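# Remove both clips from the cell, leads stay connected

## Task

Remove both clips from the cell and set them down away from it so they no longer touch it, keeping the strips unbent and leaving the leads still plugged in.

## Robot and tools

Robot: two arms, left_arm and right_arm, each with a two-finger gripper. The fingers point along the gripper's +z axis and open and close along its y axis. end_effector_position is the point midway between the finger pads, roughly 1 cm short of the fingertips. Measured base placements in the scene frame: left_arm at (+0.024, +0.350, +0.018) m, quat_wxyz (+1.000, 0, 0, +0.004); right_arm at (-0.042, -0.275, +0.013) m, quat_wxyz (+1.000, 0, 0, -0.001). A two-camera stand is fixed to the floor behind the arms.

Frames: the scene frame has its origin at table-top height, halfway between the nominal bases, +z up, +x out over the table, and left_arm on the +y side (arm names do not match image sides). Every hand pose, velocity, target and wrist-camera pose for an arm is expressed in that arm's own base frame; fixed cameras and the table use the scene frame. Printed positions and orientations can be off by a few centimetres, more when the arm is stretched.

Row layout (shared by all motion tools): one flat list of 16 numbers covering both arms, always all 16 even if one arm is idle: x, y, z, qw, qx, qy, qz, opening for left_arm, then the same eight for right_arm. x, y, z are an absolute gripper position in metres and qw..qz an absolute orientation (w first), each in that arm's base frame. Opening runs from -1 (closed) to +1 (fully open, 0.094 m). To keep an arm still, resend its last reported pose plus the opening it should keep; a 0 in the opening slot is itself a command. Keep a fixed orientation by repeating the same target quaternion every row rather than copying the drifted reported one.

execute_actions(actions, cameras): actions is a list of up to 15 actions; each action is a table of up to 15 rows, one per 1/30 s control step, and a short table repeats its final row to fill 15 steps. A target more than 0.6 m from the gripper's current position along any gripper axis gets the action refused for both arms; a malformed action or a failing first action rejects the whole call. cameras: names, ["all"], or []; by default images come only with an empty actions list. An empty list also reveals the scene number and task and which fields other results may omit.

move(target, speed, blend, opening_speed, grip_force, blocking, cameras): target is one 16-number row or a list of up to 15 rows, driven in straight lines from the current Hand target; no 0.6 m limit. speed: m/s, 0.002 to 2.9, default 0.25 (rotation up to twice that in rad/s), one value or one per target. blend: corner-rounding radius in metres, default 0 meaning stop at each point. opening_speed: rate of opening change per second on the -1..+1 scale, at least 0.2; use it to close gently on fragile things. grip_force: newtons per finger pad, 10 to 50 (full), one value or one per arm; it persists; low values close slowly. blocking=false returns after about 0.5 s while motion continues; a new move replaces it. The whole list is capped at 10 s. Paths ignore obstacles and the other arm; faster moves lag, stray, and hit harder. Avoid routing near an arm's own base. Result adds a move: line with the ending (done, off_target, moving, held, fault) and limits (paced = pose clipped, held = steps withheld). done means resting within 10 mm and 2 degrees; neither done nor off_target tells you about contact.

wait(seconds 0 to 10, cameras): lets time pass holding commands; returns early if a running move ends. stop(cameras): brakes the current move. zoom_image(camera, region): camera is cam_head_left or cam_head_right (both 896x504); region [x0, y0, x1, y1] in pixels from the top-left, at most 504 by 504, only on the newest images. read_manual(section): licence texts only. finished_scene(scene): ends the current scene irreversibly; the goal must hold without the robot.

Reading results: Hand target is where each arm is actually being driven, which may fall short of the command; the controller limits each step's orientation change to 40 degrees from measured and favours position. Tool commands lists each gripper's current command. grip_measured is measured opening on the command scale; empty it reads up to about 2.5 mm wide; on a firmly held part it reads a bit narrower (or slightly wider) than the part. Squeeze builds around 1 N per 0.001 below first-touch reading, then jumps to the force limit near 20 N; to release, command well above grip_measured. Joint torques include gravity, have offsets and noise, and joints 1-3 wrap at ±28 N m. Action results list some step positions; move and wait results do not. Friction and gravity can leave the gripper low, short or tilted; small moves may not happen or go sideways, so check pose after each move and correct tilt.

Avoid: dropping anything or letting a part fall far or off the table (leaving anything off the table fails); releasing moving parts; fast impacts or hard pushes on fixed or heavy objects; any contact between the two arms, grippers or wrist cameras (the clearance check will not prevent this); strain on wrist-camera cables; arm fault stops. Motor heat rises from holding loads, stretching or pushing at unreachable poses: MOTOR HOT appears at 75 °C, at 90 °C the arm folds and idles, at 100 °C it goes limp. Bend neither strip and keep the leads seated.

Each tool is called after "Emit:" as name(argument=value, ...), one argument or row to a line, values as JSON.

## Session

Emit:
execute_actions(
  actions=[],
)

Scene clock: 0.00 s.
left_arm: end_effector_position=(+0.3965, +0.0685, +0.1058) grip_measured=+1.000 end_effector_quat_wxyz=(+0.575, -0.120, +0.807, +0.065) | right_arm: end_effector_position=(+0.3755, -0.0224, +0.1058) grip_measured=+1.000 end_effector_quat_wxyz=(+0.615, +0.092, +0.773, -0.123)
Joint positions: left_arm=[0.11 1.504 0.417 0.747 -0.141 -0.086 0.094] | right_arm=[0.141 1.556 0.277 1.04 0.445 0.025 0.094]
Joint velocities: within noise
Joint torques (N m): no reading
Motor temperatures (°C): left_arm=[24 34 29 31 23 24 24] | right_arm=[25 30 34 34 21 23 26]
Heat: left arm: 34 °C; right arm: 34 °C.
Hand target: left_arm +0.3979, +0.0686, +0.1090; +0.578, -0.120, +0.805, +0.065 | right_arm +0.3779, -0.0224, +0.1123; +0.623, +0.095, +0.767, -0.121
Tool commands: left_gripper/opening=+1.0 right_gripper/opening=+1.0

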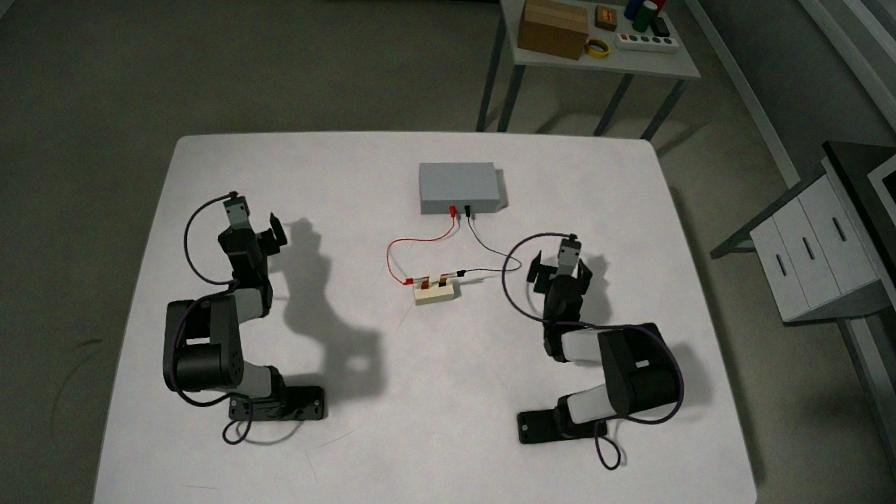

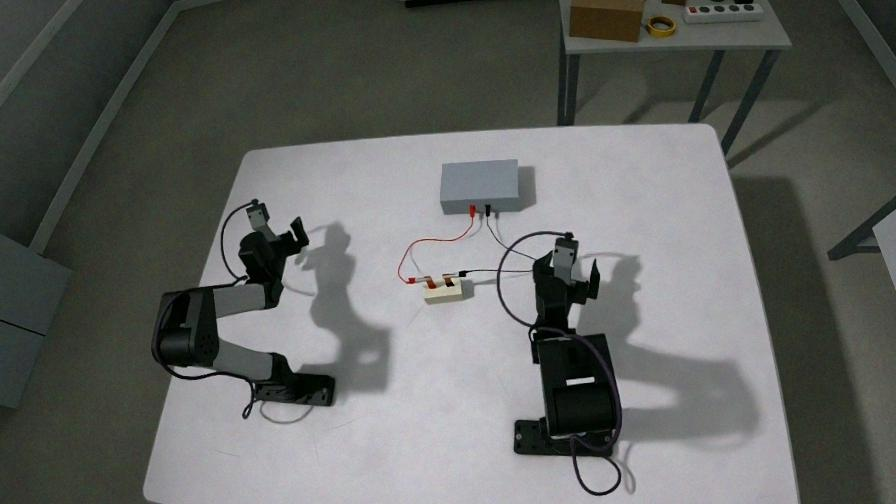

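Emit:
zoom_image(
  camera="cam_head_left",
  region=[380, 250, 500, 320],
)

Emit:
zoom_image(
  camera="cam_head_right",
  region=[390, 250, 510, 320],
)

Scaled by 4.200 from the camera's 896x504 image, which has a finer 1280x720 frame.

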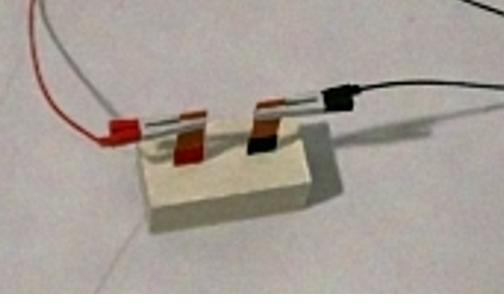

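Scaled by 4.200 from the camera's 896x504 image, which has a finer 1280x720 frame.

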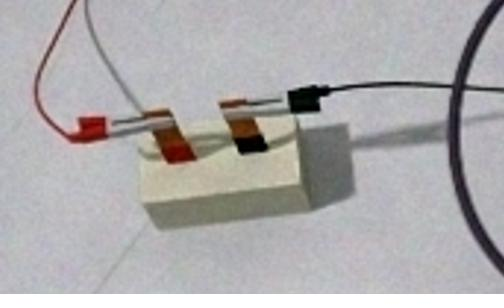

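Emit:
move(
  target=[0.28,-0.27,0.16,0,0.707,0.707,0,0,0.3755,-0.0224,0.1058,0.615,0.092,0.773,-0.123,1],
  cameras=["all"],
)

Emit:
zoom_image(
  camera="cam_head_left",
  region=[300, 160, 520, 340],
)

Emit:
zoom_image(
  camera="cam_head_right",
  region=[300, 160, 520, 340],
)

Scene clock: 37.03 s.
left_arm: end_effector_position=(+0.2819, -0.2673, +0.1604) grip_measured=+0.003 end_effector_quat_wxyz=(+0.006, +0.703, +0.711, +0.006) | right_arm: end_effector_position=(+0.3755, -0.0224, +0.1058) grip_measured=+1.000 end_effector_quat_wxyz=(+0.615, +0.092, +0.773, -0.123)
Joint positions: left_arm=[-0.764 2.045 2.045 -1.559 -0.011 0.796 0.047] | right_arm=[0.141 1.556 0.277 1.04 0.445 0.025 0.094]
Joint torques (N m): left_arm=[-0.42 -10.17 7.71 0.28 0.08 -0.01] | right_arm=[-0.18 -4.66 4.9 2.3 0.07 -0.13]
Motor temperatures (°C): left_arm=[24 36 32 37 23 24 24] | right_arm=[25 31 34 42 21 23 26]
Heat: left arm: 37 °C; right arm: 42 °C.
Hand target: left_arm +0.2799, -0.2700, +0.1600; +0.000, +0.707, +0.707, +0.000 | right_arm +0.3755, -0.0224, +0.1058; +0.615, +0.092, +0.773, -0.123
Off the commanded pose: left_arm 0.003 m, 1 deg | right_arm 0.000 m, 0 deg.
move: done

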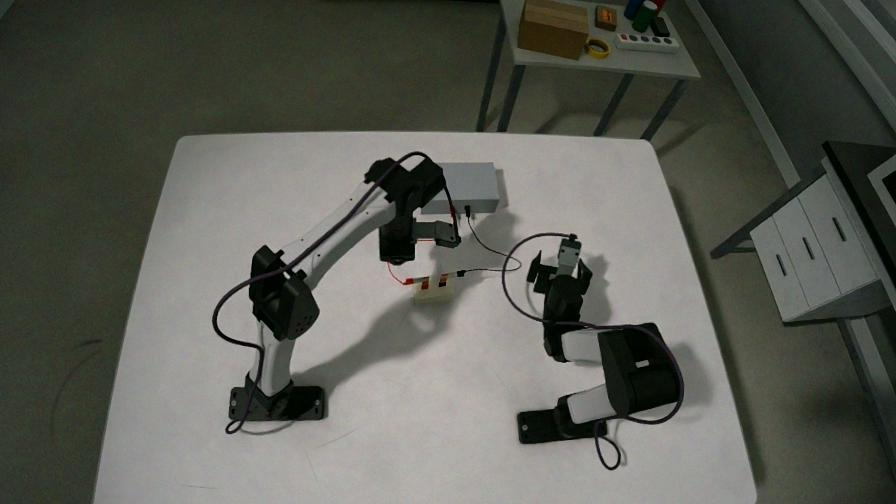

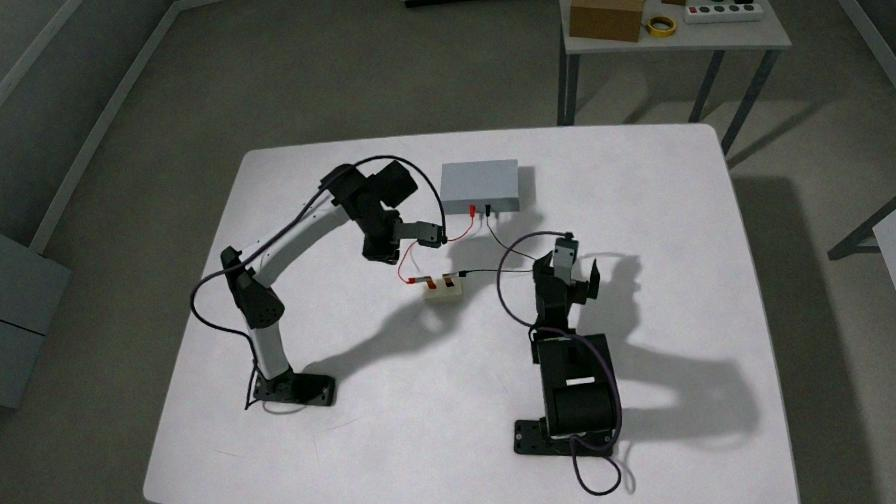

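Scaled by 2.291 from the camera's 896x504 image, which has a finer 1280x720 frame.

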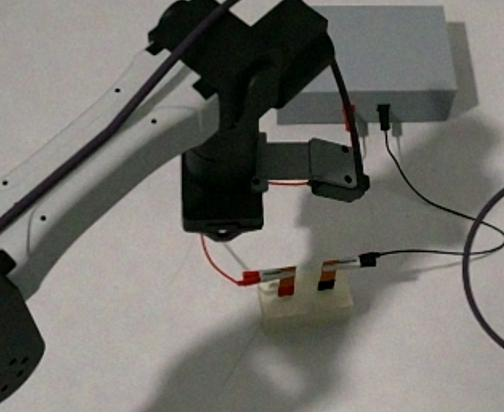

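Scaled by 2.291 from the camera's 896x504 image, which has a finer 1280x720 frame.

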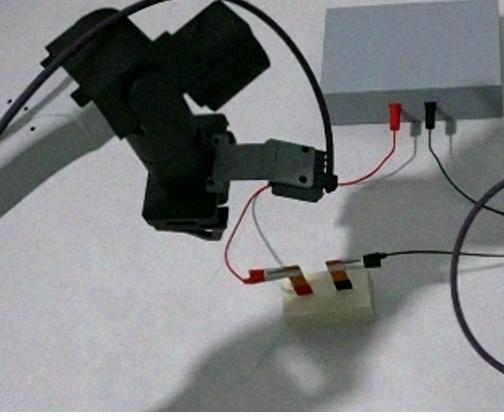

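Emit:
move(
  target=[0.28,-0.22,0.08,0.406,0.579,0.579,-0.406,0,0.3755,-0.0224,0.1058,0.615,0.092,0.773,-0.123,1],
  cameras=["all"],
)

Emit:
zoom_image(
  camera="cam_head_left",
  region=[340, 220, 500, 320],
)

Emit:
zoom_image(
  camera="cam_head_right",
  region=[340, 220, 500, 320],
)

Scene clock: 56.93 s.
left_arm: end_effector_position=(+0.2807, -0.2205, +0.0807) grip_measured=+0.003 end_effector_quat_wxyz=(+0.403, +0.583, +0.580, -0.401) | right_arm: end_effector_position=(+0.3755, -0.0224, +0.1058) grip_measured=+1.000 end_effector_quat_wxyz=(+0.615, +0.092, +0.773, -0.123)
Joint positions: left_arm=[-0.203 1.731 0.768 -0.116 1.159 1.046 0.047] | right_arm=[0.141 1.556 0.277 1.04 0.445 0.025 0.094]
Joint torques (N m): left_arm=[0.27 -7.21 4.81 1.41 0.66 -0.14] | right_arm=[-0.21 -4.52 4.81 2.28 0.03 -0.05]
Heat: left arm: 39 °C; right arm: 43 °C.
Hand target: left_arm +0.2799, -0.2200, +0.0800; +0.405, +0.579, +0.579, -0.406 | right_arm +0.3755, -0.0224, +0.1058; +0.615, +0.092, +0.773, -0.123
Off the commanded pose: left_arm 0.001 m, 1 deg | right_arm 0.000 m, 0 deg.
move: done

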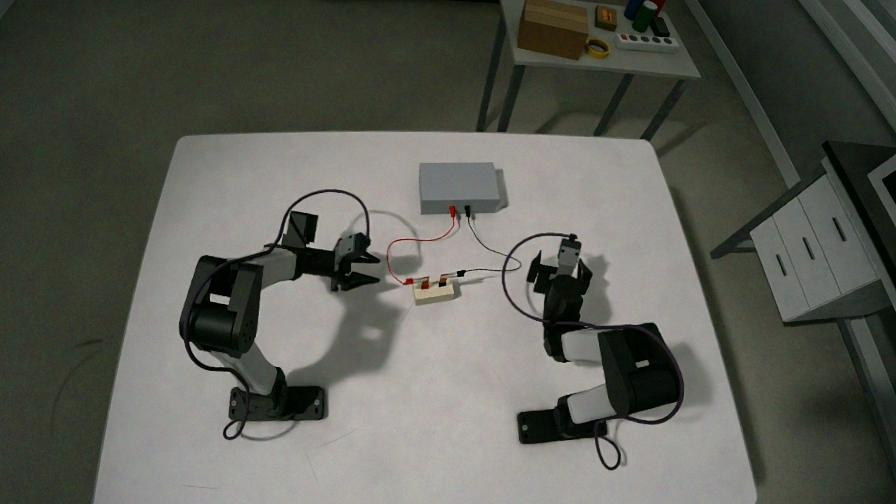

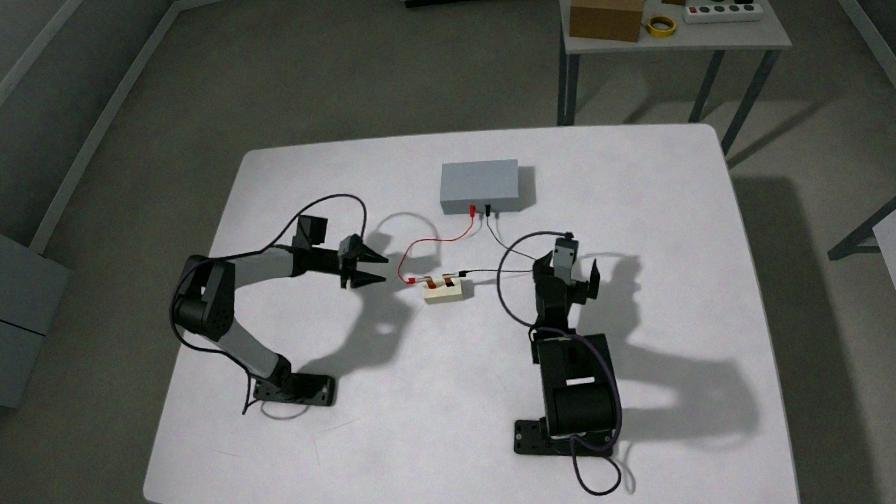

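Scaled by 3.150 from the camera's 896x504 image, which has a finer 1280x720 frame.

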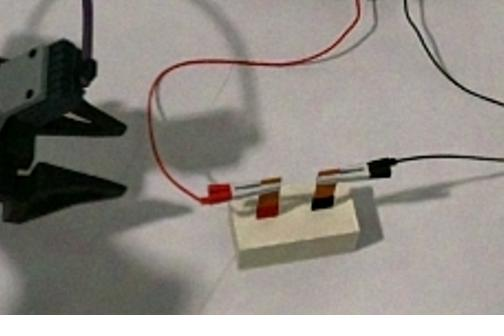

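Scaled by 3.150 from the camera's 896x504 image, which has a finer 1280x720 frame.

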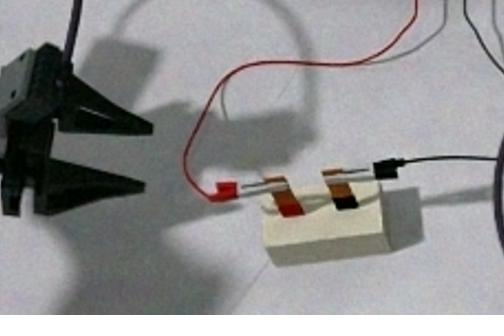

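Emit:
move(
  target=[0.27,-0.245,0.08,0.406,0.579,0.579,-0.406,-0.3,0.3755,-0.0224,0.1058,0.615,0.092,0.773,-0.123,1],
  cameras=["all"],
)

Emit:
zoom_image(
  camera="cam_head_left",
  region=[380, 250, 480, 310],
)

Emit:
zoom_image(
  camera="cam_head_right",
  region=[380, 250, 480, 310],
)

Scene clock: 77.63 s.
left_arm: end_effector_position=(+0.2703, -0.2435, +0.0755) grip_measured=-0.297 end_effector_quat_wxyz=(+0.398, +0.575, +0.584, -0.412) | right_arm: end_effector_position=(+0.3755, -0.0224, +0.1058) grip_measured=+1.000 end_effector_quat_wxyz=(+0.615, +0.092, +0.773, -0.123)
Joint positions: left_arm=[-0.286 1.731 0.698 0.104 1.129 0.854 0.033] | right_arm=[0.141 1.556 0.277 1.04 0.445 0.025 0.094]
Joint torques (N m): left_arm=[-0.68 -9.43 4.72 1.67 0.37 -0.16] | right_arm=[-0.25 -4.9 4.83 2.29 0.05 -0.06]
Heat: left arm: 39 °C; right arm: 43 °C.
Hand target: left_arm +0.2700, -0.2450, +0.0800; +0.406, +0.579, +0.579, -0.406 | right_arm +0.3755, -0.0224, +0.1058; +0.615, +0.092, +0.773, -0.123
Off the commanded pose: left_arm 0.005 m, 1 deg | right_arm 0.000 m, 0 deg.
move: done

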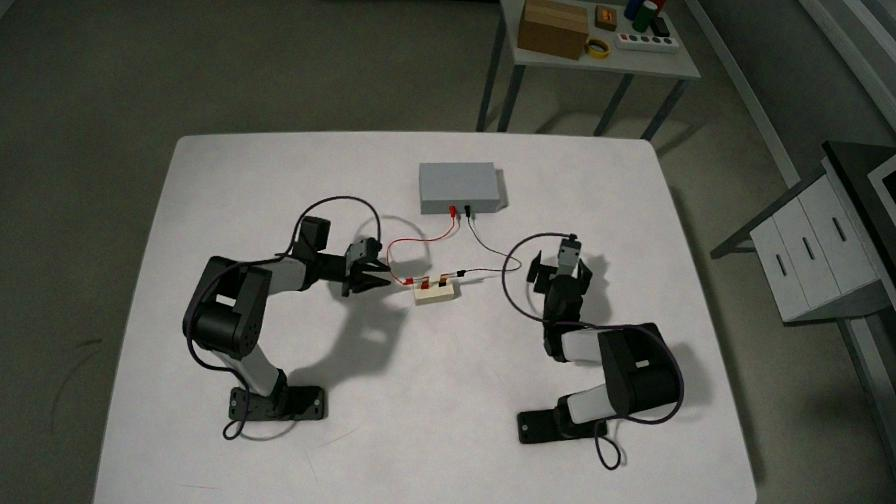

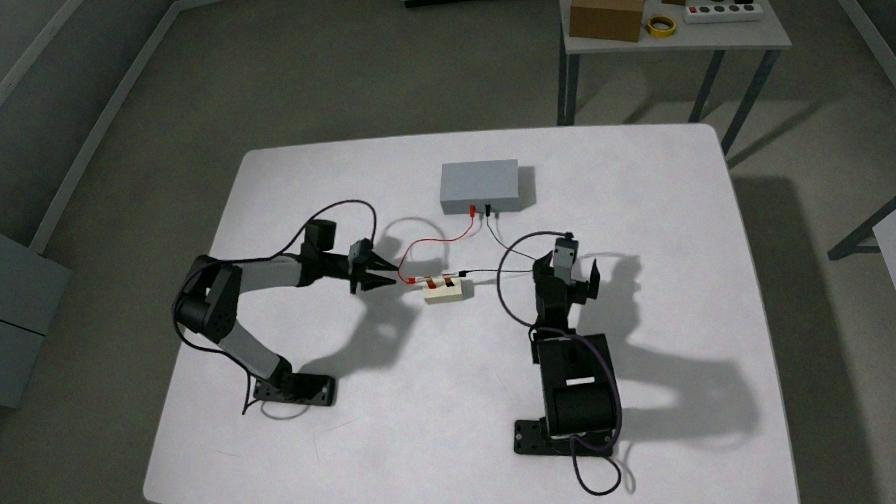

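Scaled by 5.040 from the camera's 896x504 image, which has a finer 1280x720 frame.

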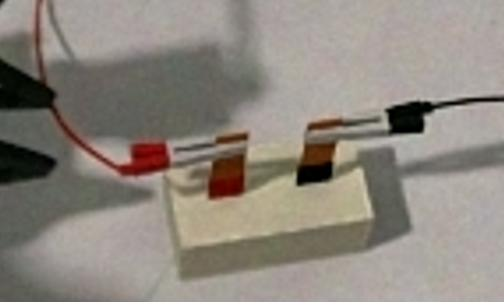

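Scaled by 5.040 from the camera's 896x504 image, which has a finer 1280x720 frame.

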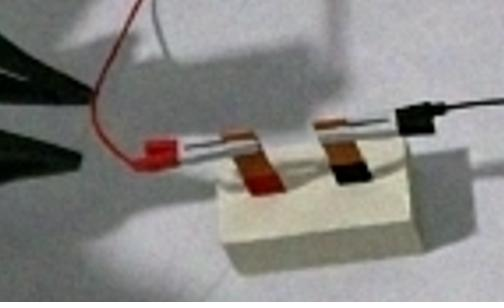

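Emit:
move(
  target=[0.232,-0.235,0.108,0.406,0.579,0.579,-0.406,-0.3,0.3755,-0.0224,0.1058,0.615,0.092,0.773,-0.123,1],
  cameras=["all"],
)

Emit:
zoom_image(
  camera="cam_head_left",
  region=[380, 250, 480, 310],
)

Emit:
zoom_image(
  camera="cam_head_right",
  region=[380, 250, 480, 310],
)

Scene clock: 93.53 s.
left_arm: end_effector_position=(+0.2365, -0.2348, +0.1089) grip_measured=-0.297 end_effector_quat_wxyz=(+0.412, +0.579, +0.575, -0.405) | right_arm: end_effector_position=(+0.3755, -0.0224, +0.1058) grip_measured=+1.000 end_effector_quat_wxyz=(+0.615, +0.092, +0.773, -0.123)
Joint positions: left_arm=[-0.292 1.488 0.597 0.012 1.124 0.84 0.033] | right_arm=[0.141 1.556 0.277 1.04 0.445 0.025 0.094]
Joint torques (N m): left_arm=[-0.72 -6.95 5.26 1.34 0.36 -0.13] | right_arm=[-0.2 -4.64 4.85 2.33 0.05 -0.07]
Heat: left arm: 40 °C; right arm: 44 °C.
Hand target: left_arm +0.2320, -0.2350, +0.1079; +0.406, +0.579, +0.579, -0.406 | right_arm +0.3755, -0.0224, +0.1058; +0.615, +0.092, +0.773, -0.123
Off the commanded pose: left_arm 0.005 m, 1 deg | right_arm 0.000 m, 0 deg.
move: done

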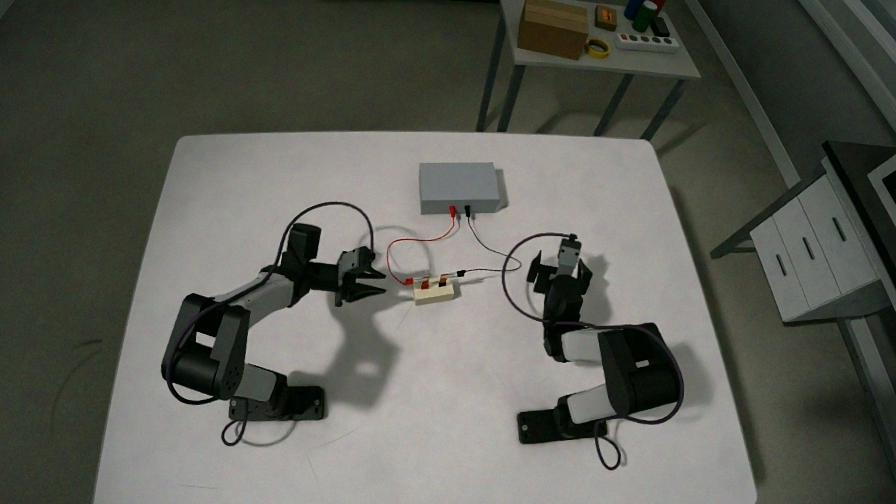

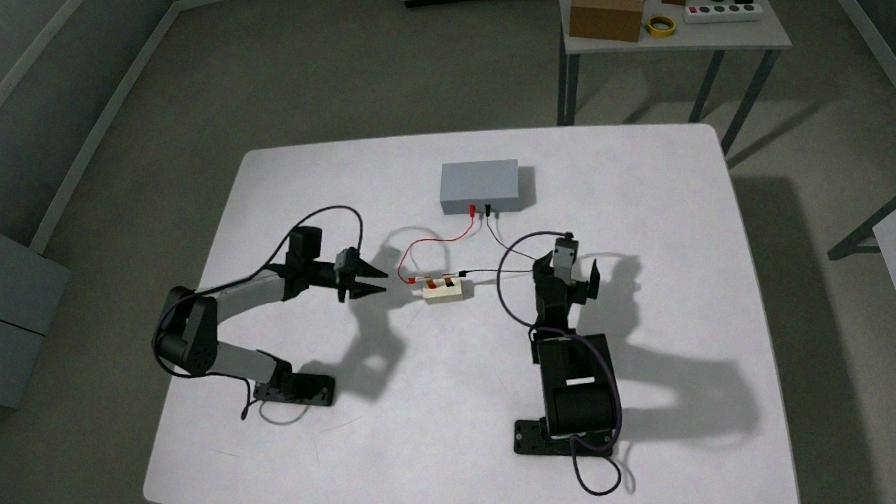

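Scaled by 5.040 from the camera's 896x504 image, which has a finer 1280x720 frame.

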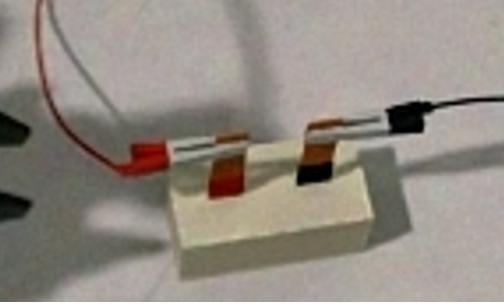

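Scaled by 5.040 from the camera's 896x504 image, which has a finer 1280x720 frame.

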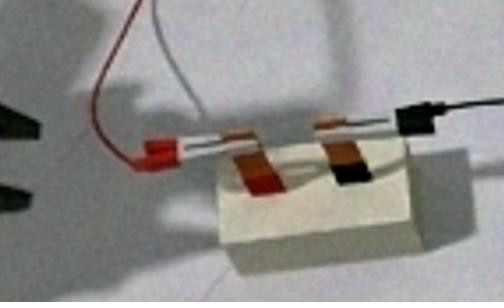

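Emit:
move(
  target=[0.249,-0.260,0.094,0.406,0.579,0.579,-0.406,-0.3,0.3755,-0.0224,0.1058,0.615,0.092,0.773,-0.123,1],
  speed=0.1,
  cameras=["all"],
)

Emit:
zoom_image(
  camera="cam_head_left",
  region=[380, 250, 480, 310],
)

Emit:
zoom_image(
  camera="cam_head_right",
  region=[380, 250, 480, 310],
)

Scene clock: 106.80 s.
left_arm: end_effector_position=(+0.2427, -0.2557, +0.0907) grip_measured=-0.297 end_effector_quat_wxyz=(+0.399, +0.576, +0.584, -0.411) | right_arm: end_effector_position=(+0.3755, -0.0224, +0.1058) grip_measured=+1.000 end_effector_quat_wxyz=(+0.615, +0.092, +0.773, -0.123)
Joint positions: left_arm=[-0.361 1.596 0.599 0.183 1.078 0.728 0.033] | right_arm=[0.141 1.556 0.277 1.04 0.445 0.025 0.094]
Joint torques (N m): left_arm=[-0.76 -5.48 7.27 1.81 0.31 -0.14] | right_arm=[-0.23 -4.85 4.6 2.27 0.05 -0.1]
Heat: left arm: 40 °C; right arm: 44 °C.
Hand target: left_arm +0.2489, -0.2598, +0.0942; +0.406, +0.579, +0.579, -0.406 | right_arm +0.3755, -0.0224, +0.1058; +0.615, +0.092, +0.773, -0.123
Off the commanded pose: left_arm 0.008 m, 1 deg | right_arm 0.000 m, 0 deg.
move: done

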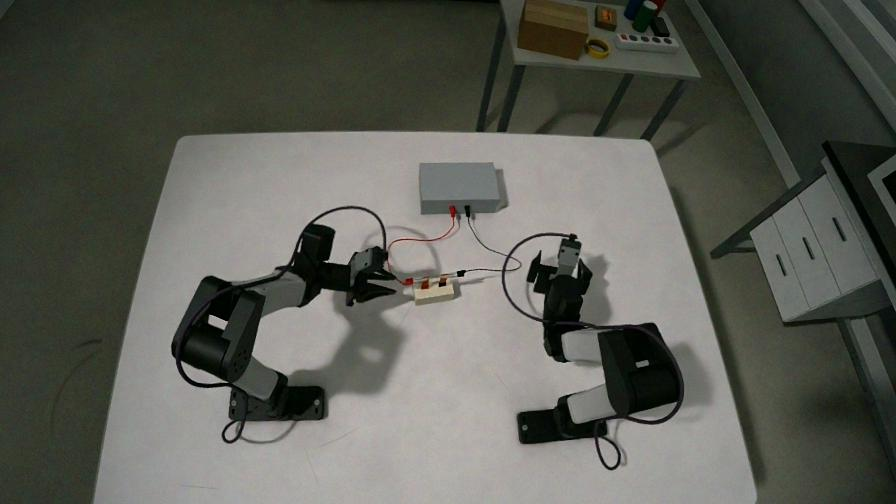

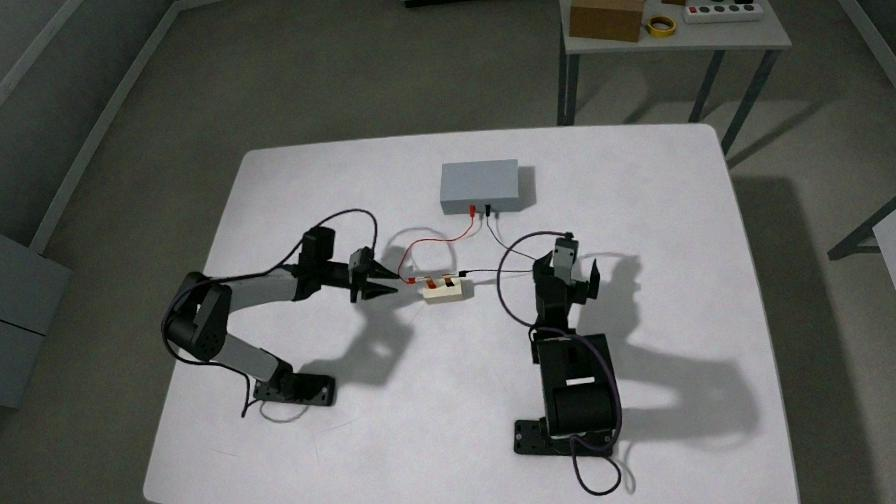

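Scaled by 5.040 from the camera's 896x504 image, which has a finer 1280x720 frame.

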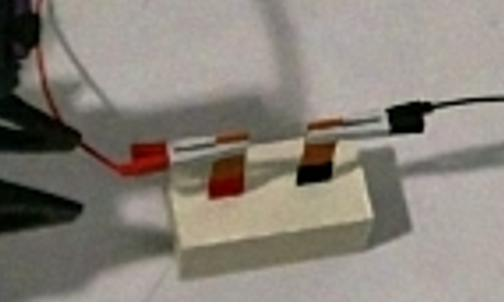

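Scaled by 5.040 from the camera's 896x504 image, which has a finer 1280x720 frame.

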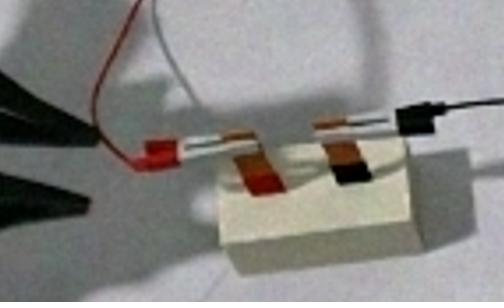

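Emit:
move(
  target=[0.257,-0.296,0.095,0.406,0.579,0.579,-0.406,-0.3,0.3755,-0.0224,0.1058,0.615,0.092,0.773,-0.123,1],
  speed=0.07,
  cameras=["all"],
)

Emit:
zoom_image(
  camera="cam_head_left",
  region=[380, 250, 480, 310],
)

Emit:
zoom_image(
  camera="cam_head_right",
  region=[380, 250, 480, 310],
)

Scene clock: 118.17 s.
left_arm: end_effector_position=(+0.2512, -0.2914, +0.0920) grip_measured=-0.297 end_effector_quat_wxyz=(+0.399, +0.577, +0.583, -0.410) | right_arm: end_effector_position=(+0.3755, -0.0224, +0.1058) grip_measured=+1.000 end_effector_quat_wxyz=(+0.615, +0.092, +0.773, -0.123)
Joint positions: left_arm=[-0.469 1.671 0.655 0.323 0.999 0.591 0.033] | right_arm=[0.141 1.556 0.277 1.04 0.445 0.025 0.094]
Joint torques (N m): left_arm=[-0.68 -6.26 7.19 1.99 0.22 -0.15] | right_arm=[-0.25 -5.01 4.89 2.28 0.05 -0.07]
Heat: left arm: 39 °C; right arm: 45 °C.
Hand target: left_arm +0.2569, -0.2958, +0.0951; +0.406, +0.579, +0.579, -0.406 | right_arm +0.3755, -0.0224, +0.1058; +0.615, +0.092, +0.773, -0.123
Off the commanded pose: left_arm 0.008 m, 1 deg | right_arm 0.000 m, 0 deg.
move: done

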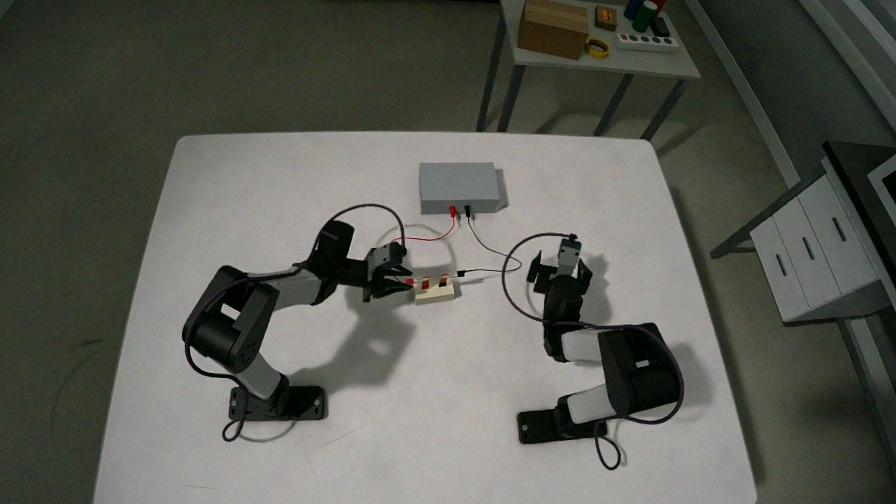

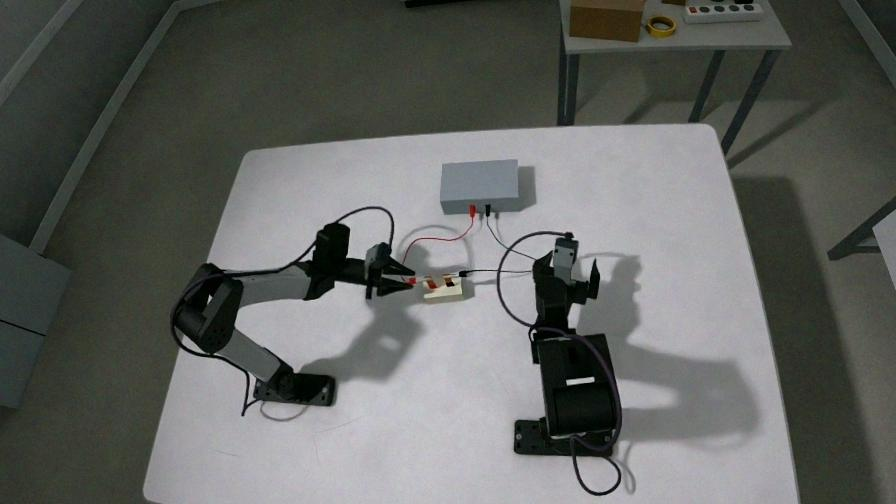

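Scaled by 5.040 from the camera's 896x504 image, which has a finer 1280x720 frame.

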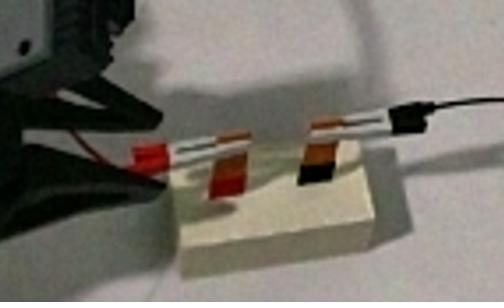

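Scaled by 5.040 from the camera's 896x504 image, which has a finer 1280x720 frame.

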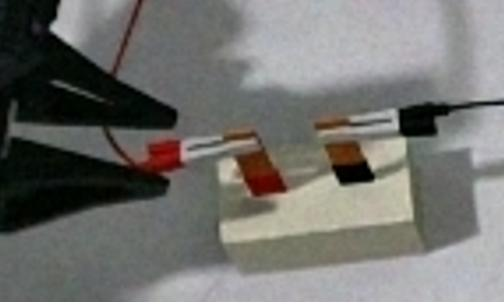

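Emit:
move(
  target=[0.258,-0.311,0.092,0.406,0.579,0.579,-0.406,-0.3,0.3755,-0.0224,0.1058,0.615,0.092,0.773,-0.123,1],
  speed=0.05,
)

Emit:
move(
  target=[0.258,-0.311,0.092,0.406,0.579,0.579,-0.406,-0.98,0.3755,-0.0224,0.1058,0.615,0.092,0.773,-0.123,1],
  opening_speed=0.3,
  cameras=["all"],
)

Emit:
zoom_image(
  camera="cam_head_left",
  region=[380, 250, 480, 310],
)

Emit:
zoom_image(
  camera="cam_head_right",
  region=[380, 250, 480, 310],
)

Scene clock: 131.03 s.
left_arm: end_effector_position=(+0.2522, -0.3059, +0.0887) grip_measured=-0.297 end_effector_quat_wxyz=(+0.398, +0.577, +0.583, -0.410) | right_arm: end_effector_position=(+0.3755, -0.0224, +0.1058) grip_measured=+1.000 end_effector_quat_wxyz=(+0.615, +0.092, +0.773, -0.123)
Joint positions: left_arm=[-0.512 1.71 0.671 0.383 0.965 0.544 0.033] | right_arm=[0.141 1.556 0.277 1.04 0.445 0.025 0.094]
Joint torques (N m): left_arm=[-0.72 -6.58 7.27 2.03 0.19 -0.14] | right_arm=[-0.46 -4.67 4.85 2.3 0.08 -0.04]
Heat: left arm: 39 °C; right arm: 45 °C.
Hand target: left_arm +0.2578, -0.3108, +0.0921; +0.406, +0.579, +0.579, -0.406 | right_arm +0.3755, -0.0224, +0.1058; +0.615, +0.092, +0.773, -0.123
Off the commanded pose: left_arm 0.008 m, 1 deg | right_arm 0.000 m, 0 deg.
move: done

Scene clock: 133.50 s.
left_arm: end_effector_position=(+0.2536, -0.3058, +0.0886) grip_measured=-0.778 end_effector_quat_wxyz=(+0.400, +0.577, +0.584, -0.407) | right_arm: end_effector_position=(+0.3755, -0.0224, +0.1058) grip_measured=+1.000 end_effector_quat_wxyz=(+0.615, +0.092, +0.773, -0.123)
Joint positions: left_arm=[-0.512 1.71 0.671 0.387 0.958 0.543 0.01] | right_arm=[0.141 1.556 0.277 1.04 0.445 0.025 0.094]
Joint torques (N m): left_arm=[-0.7 -6.56 7.25 2 0.26 -0.14] | right_arm=[-0.38 -4.81 4.98 2.33 0.04 -0.05]
Heat: left arm: 39 °C; right arm: 45 °C.
Hand target: left_arm +0.2578, -0.3109, +0.0920; +0.406, +0.579, +0.579, -0.406 | right_arm +0.3755, -0.0224, +0.1058; +0.615, +0.092, +0.773, -0.123
Off the commanded pose: left_arm 0.008 m, 1 deg | right_arm 0.000 m, 0 deg.
move: done

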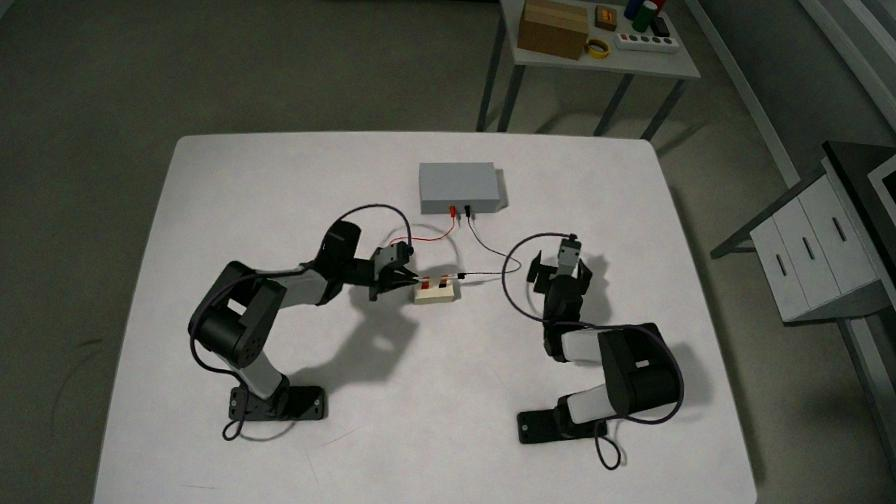

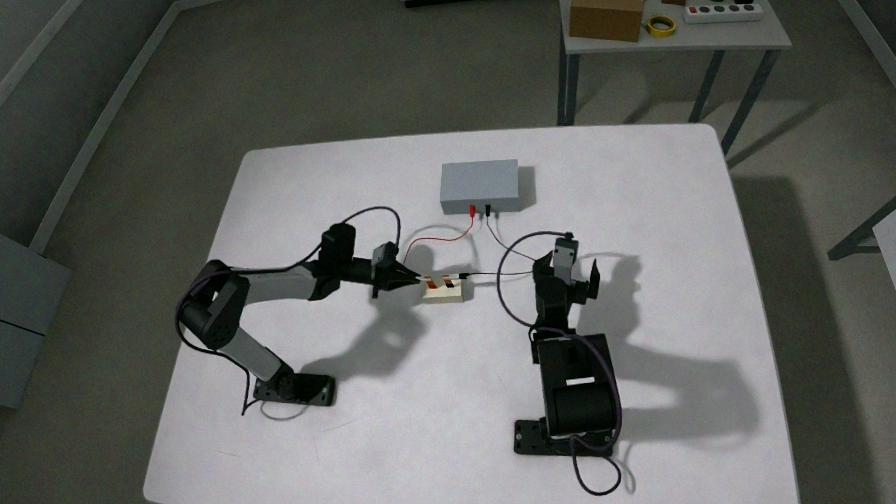

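Scaled by 5.040 from the camera's 896x504 image, which has a finer 1280x720 frame.

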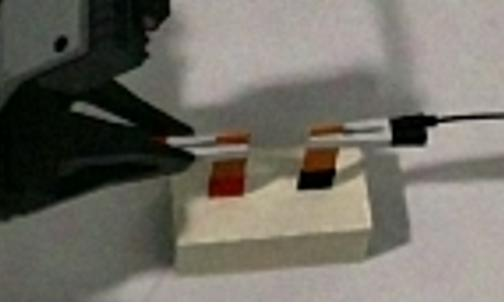

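Scaled by 5.040 from the camera's 896x504 image, which has a finer 1280x720 frame.

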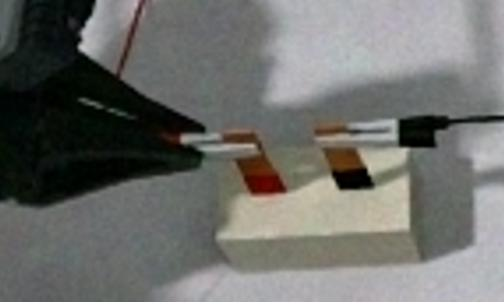

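Emit:
move(
  target=[0.254,-0.27,0.092,0.406,0.579,0.579,-0.406,-0.98,0.3755,-0.0224,0.1058,0.615,0.092,0.773,-0.123,1],
  speed=0.04,
  cameras=["all"],
)

Emit:
zoom_image(
  camera="cam_head_left",
  region=[380, 250, 480, 310],
)

Scene clock: 140.40 s.
left_arm: end_effector_position=(+0.2565, -0.2725, +0.0865) grip_measured=-0.778 end_effector_quat_wxyz=(+0.402, +0.577, +0.584, -0.405) | right_arm: end_effector_position=(+0.3755, -0.0224, +0.1058) grip_measured=+1.000 end_effector_quat_wxyz=(+0.615, +0.092, +0.773, -0.123)
Joint positions: left_arm=[-0.404 1.67 0.644 0.271 1.037 0.672 0.01] | right_arm=[0.141 1.556 0.277 1.04 0.445 0.025 0.094]
Joint torques (N m): left_arm=[0.5 -9.43 5.12 1.52 0.48 0.01] | right_arm=[-0.14 -4.83 5.05 2.29 0.08 -0.09]
Heat: left arm: 39 °C; right arm: 45 °C.
Hand target: left_arm +0.2541, -0.2702, +0.0919; +0.406, +0.579, +0.579, -0.406 | right_arm +0.3755, -0.0224, +0.1058; +0.615, +0.092, +0.773, -0.123
Off the commanded pose: left_arm 0.007 m, 1 deg | right_arm 0.000 m, 0 deg.
move: done

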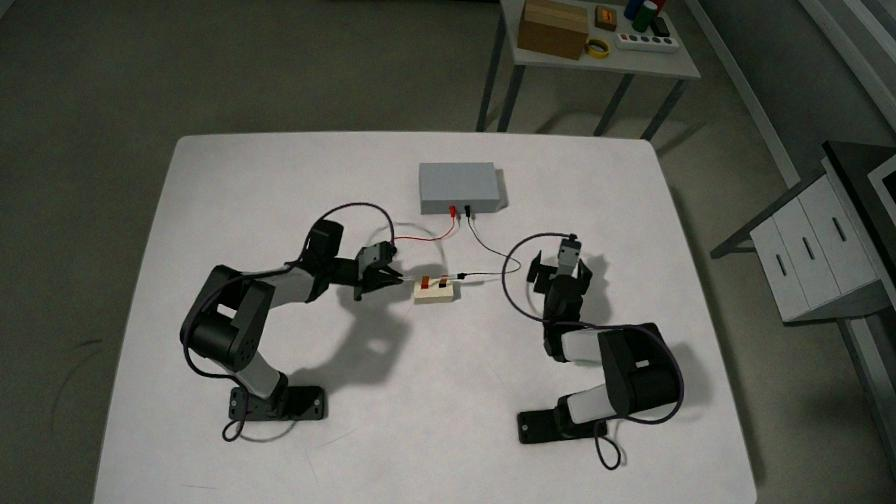

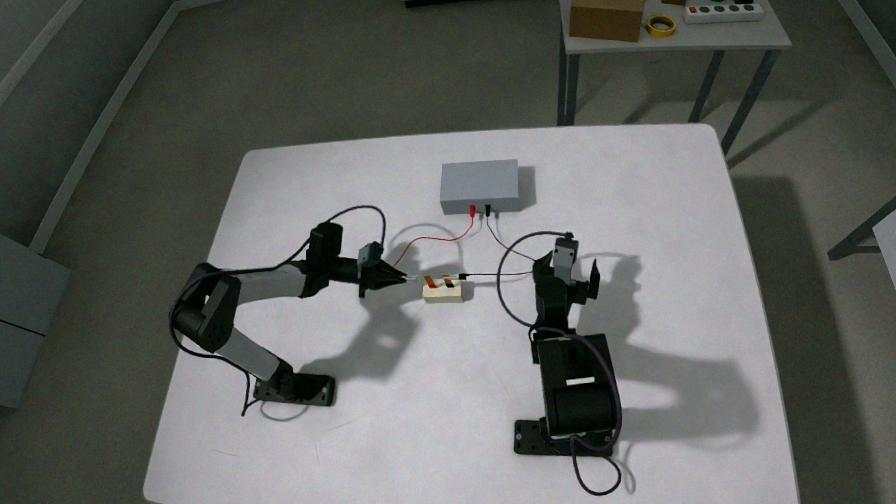

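Scaled by 5.040 from the camera's 896x504 image, which has a finer 1280x720 frame.

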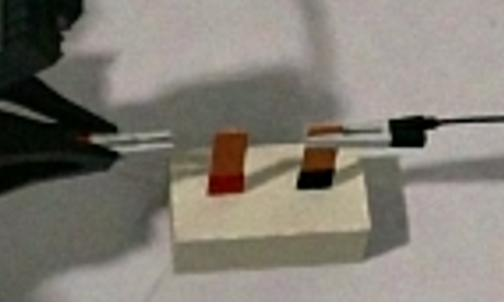

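Emit:
move(
  target=[
    [0.254,-0.2,0.07,0.406,0.579,0.579,-0.406,-0.98,0.36,0.08,0.12,0.406,-0.579,0.579,0.406,-0.3],
    [0.25,-0.19,0.017,0.406,0.579,0.579,-0.406,-0.98,0.332,0.18,0.096,0.406,-0.579,0.579,0.406,-0.3],
  ],
  speed=0.12,
  cameras=["all"],
)

Emit:
zoom_image(
  camera="cam_head_left",
  region=[340, 220, 520, 340],
)

Emit:
zoom_image(
  camera="cam_head_right",
  region=[340, 220, 520, 340],
)

Scene clock: 164.53 s.
left_arm: end_effector_position=(+0.2500, -0.1911, +0.0177) grip_measured=-0.778 end_effector_quat_wxyz=(+0.399, +0.580, +0.583, -0.404) | right_arm: end_effector_position=(+0.3330, +0.1791, +0.0863) grip_measured=-0.297 end_effector_quat_wxyz=(-0.398, +0.577, -0.583, -0.410)
Joint positions: left_arm=[-0.113 1.877 0.618 -0.031 1.194 1.262 0.01] | right_arm=[0.048 1.947 1.124 -0.648 -1.214 -1.443 0.033]
Joint torques (N m): left_arm=[0.58 -6.56 3.44 1.07 0.73 0.01] | right_arm=[-0.1 -11.44 4.46 0.53 -0.63 0.02]
Heat: left arm: 40 °C; right arm: 44 °C.
Hand target: left_arm +0.2499, -0.1900, +0.0169; +0.406, +0.579, +0.579, -0.406 | right_arm +0.3320, +0.1800, +0.0958; -0.406, +0.579, -0.579, -0.406
Off the commanded pose: left_arm 0.001 m, 1 deg | right_arm 0.010 m, 1 deg.
move: done

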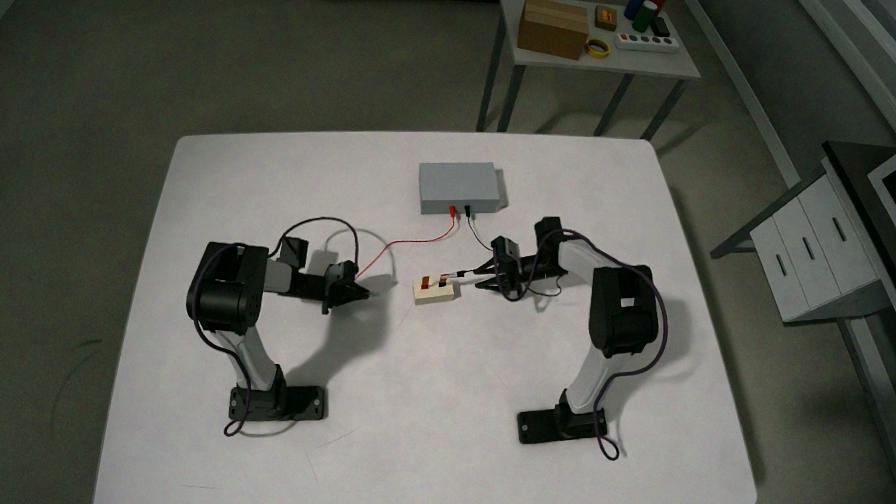

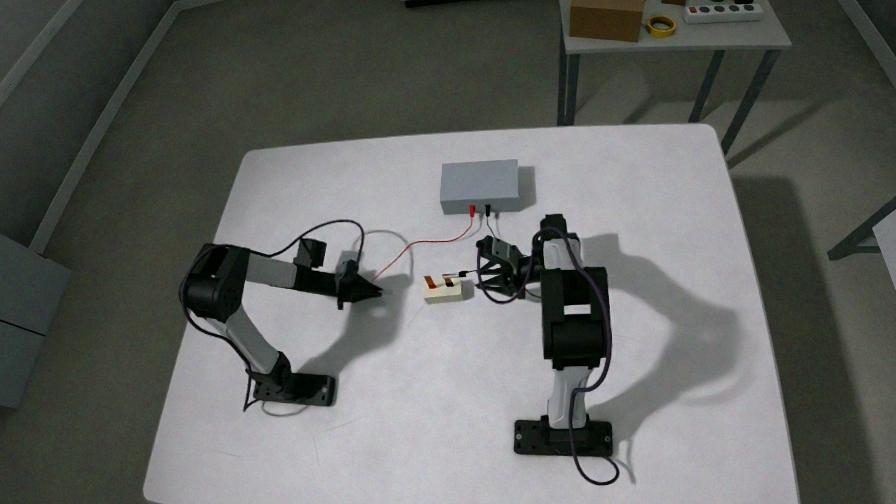

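Scaled by 2.800 from the camera's 896x504 image, which has a finer 1280x720 frame.

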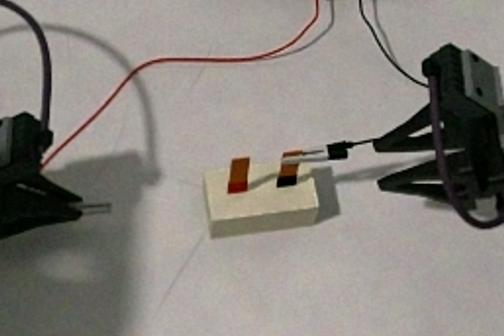

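Scaled by 2.800 from the camera's 896x504 image, which has a finer 1280x720 frame.

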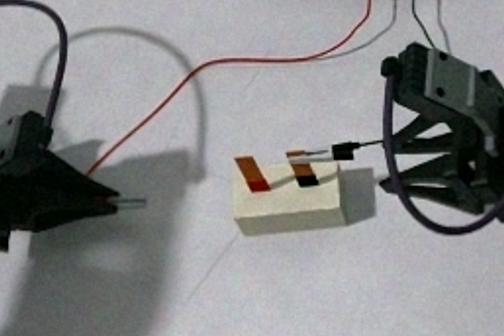

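Emit:
move(
  target=[
    [0.25,-0.19,0.01,0.406,0.579,0.579,-0.406,-0.98,0.339,0.185,0.105,0.406,-0.579,0.579,0.406,-0.3],
    [0.25,-0.19,0.01,0.406,0.579,0.579,-0.406,-0.5,0.339,0.207,0.105,0.406,-0.579,0.579,0.406,-0.3],
  ],
  speed=0.06,
  opening_speed=0.3,
  cameras=["all"],
)

Emit:
zoom_image(
  camera="cam_head_left",
  region=[340, 220, 520, 340],
)

Emit:
zoom_image(
  camera="cam_head_right",
  region=[340, 220, 520, 340],
)

Scene clock: 181.43 s.
left_arm: end_effector_position=(+0.2508, -0.1913, +0.0115) grip_measured=-0.503 end_effector_quat_wxyz=(+0.401, +0.581, +0.582, -0.403) | right_arm: end_effector_position=(+0.3405, +0.2060, +0.0960) grip_measured=-0.297 end_effector_quat_wxyz=(-0.398, +0.575, -0.583, -0.412)
Joint positions: left_arm=[-0.113 1.906 0.615 0.004 1.194 1.264 0.023] | right_arm=[0.124 1.919 1.112 -0.463 -1.204 -1.225 0.033]
Joint torques (N m): left_arm=[0.57 -6.48 3.19 1.08 0.73 0] | right_arm=[-0.13 -11.45 4.51 0.95 -0.54 0.12]
Heat: left arm: 39 °C; right arm: 40 °C.
Hand target: left_arm +0.2500, -0.1900, +0.0100; +0.406, +0.579, +0.579, -0.406 | right_arm +0.3390, +0.2071, +0.1049; -0.406, +0.579, -0.579, -0.406
Off the commanded pose: left_arm 0.002 m, 1 deg | right_arm 0.009 m, 1 deg.
move: done

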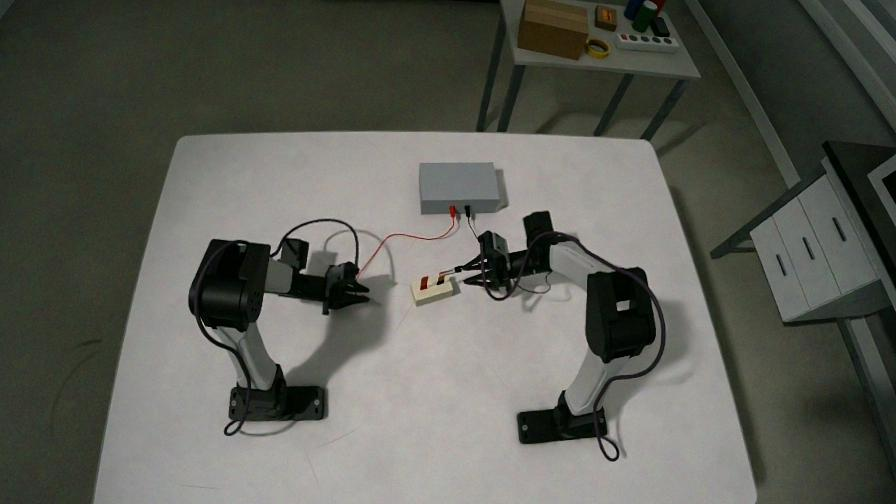

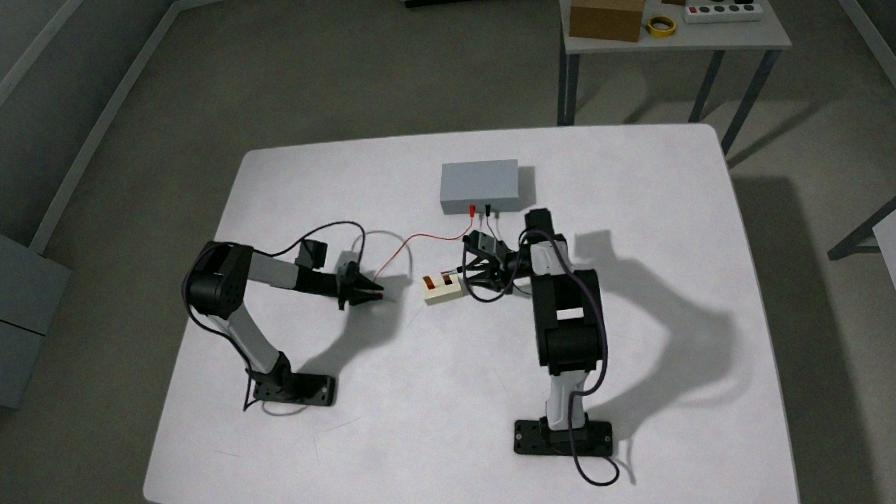

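Scaled by 2.800 from the camera's 896x504 image, which has a finer 1280x720 frame.

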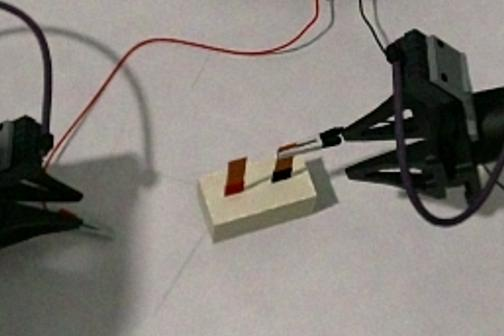

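Scaled by 2.800 from the camera's 896x504 image, which has a finer 1280x720 frame.

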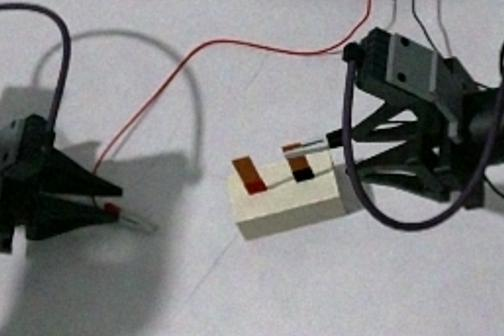

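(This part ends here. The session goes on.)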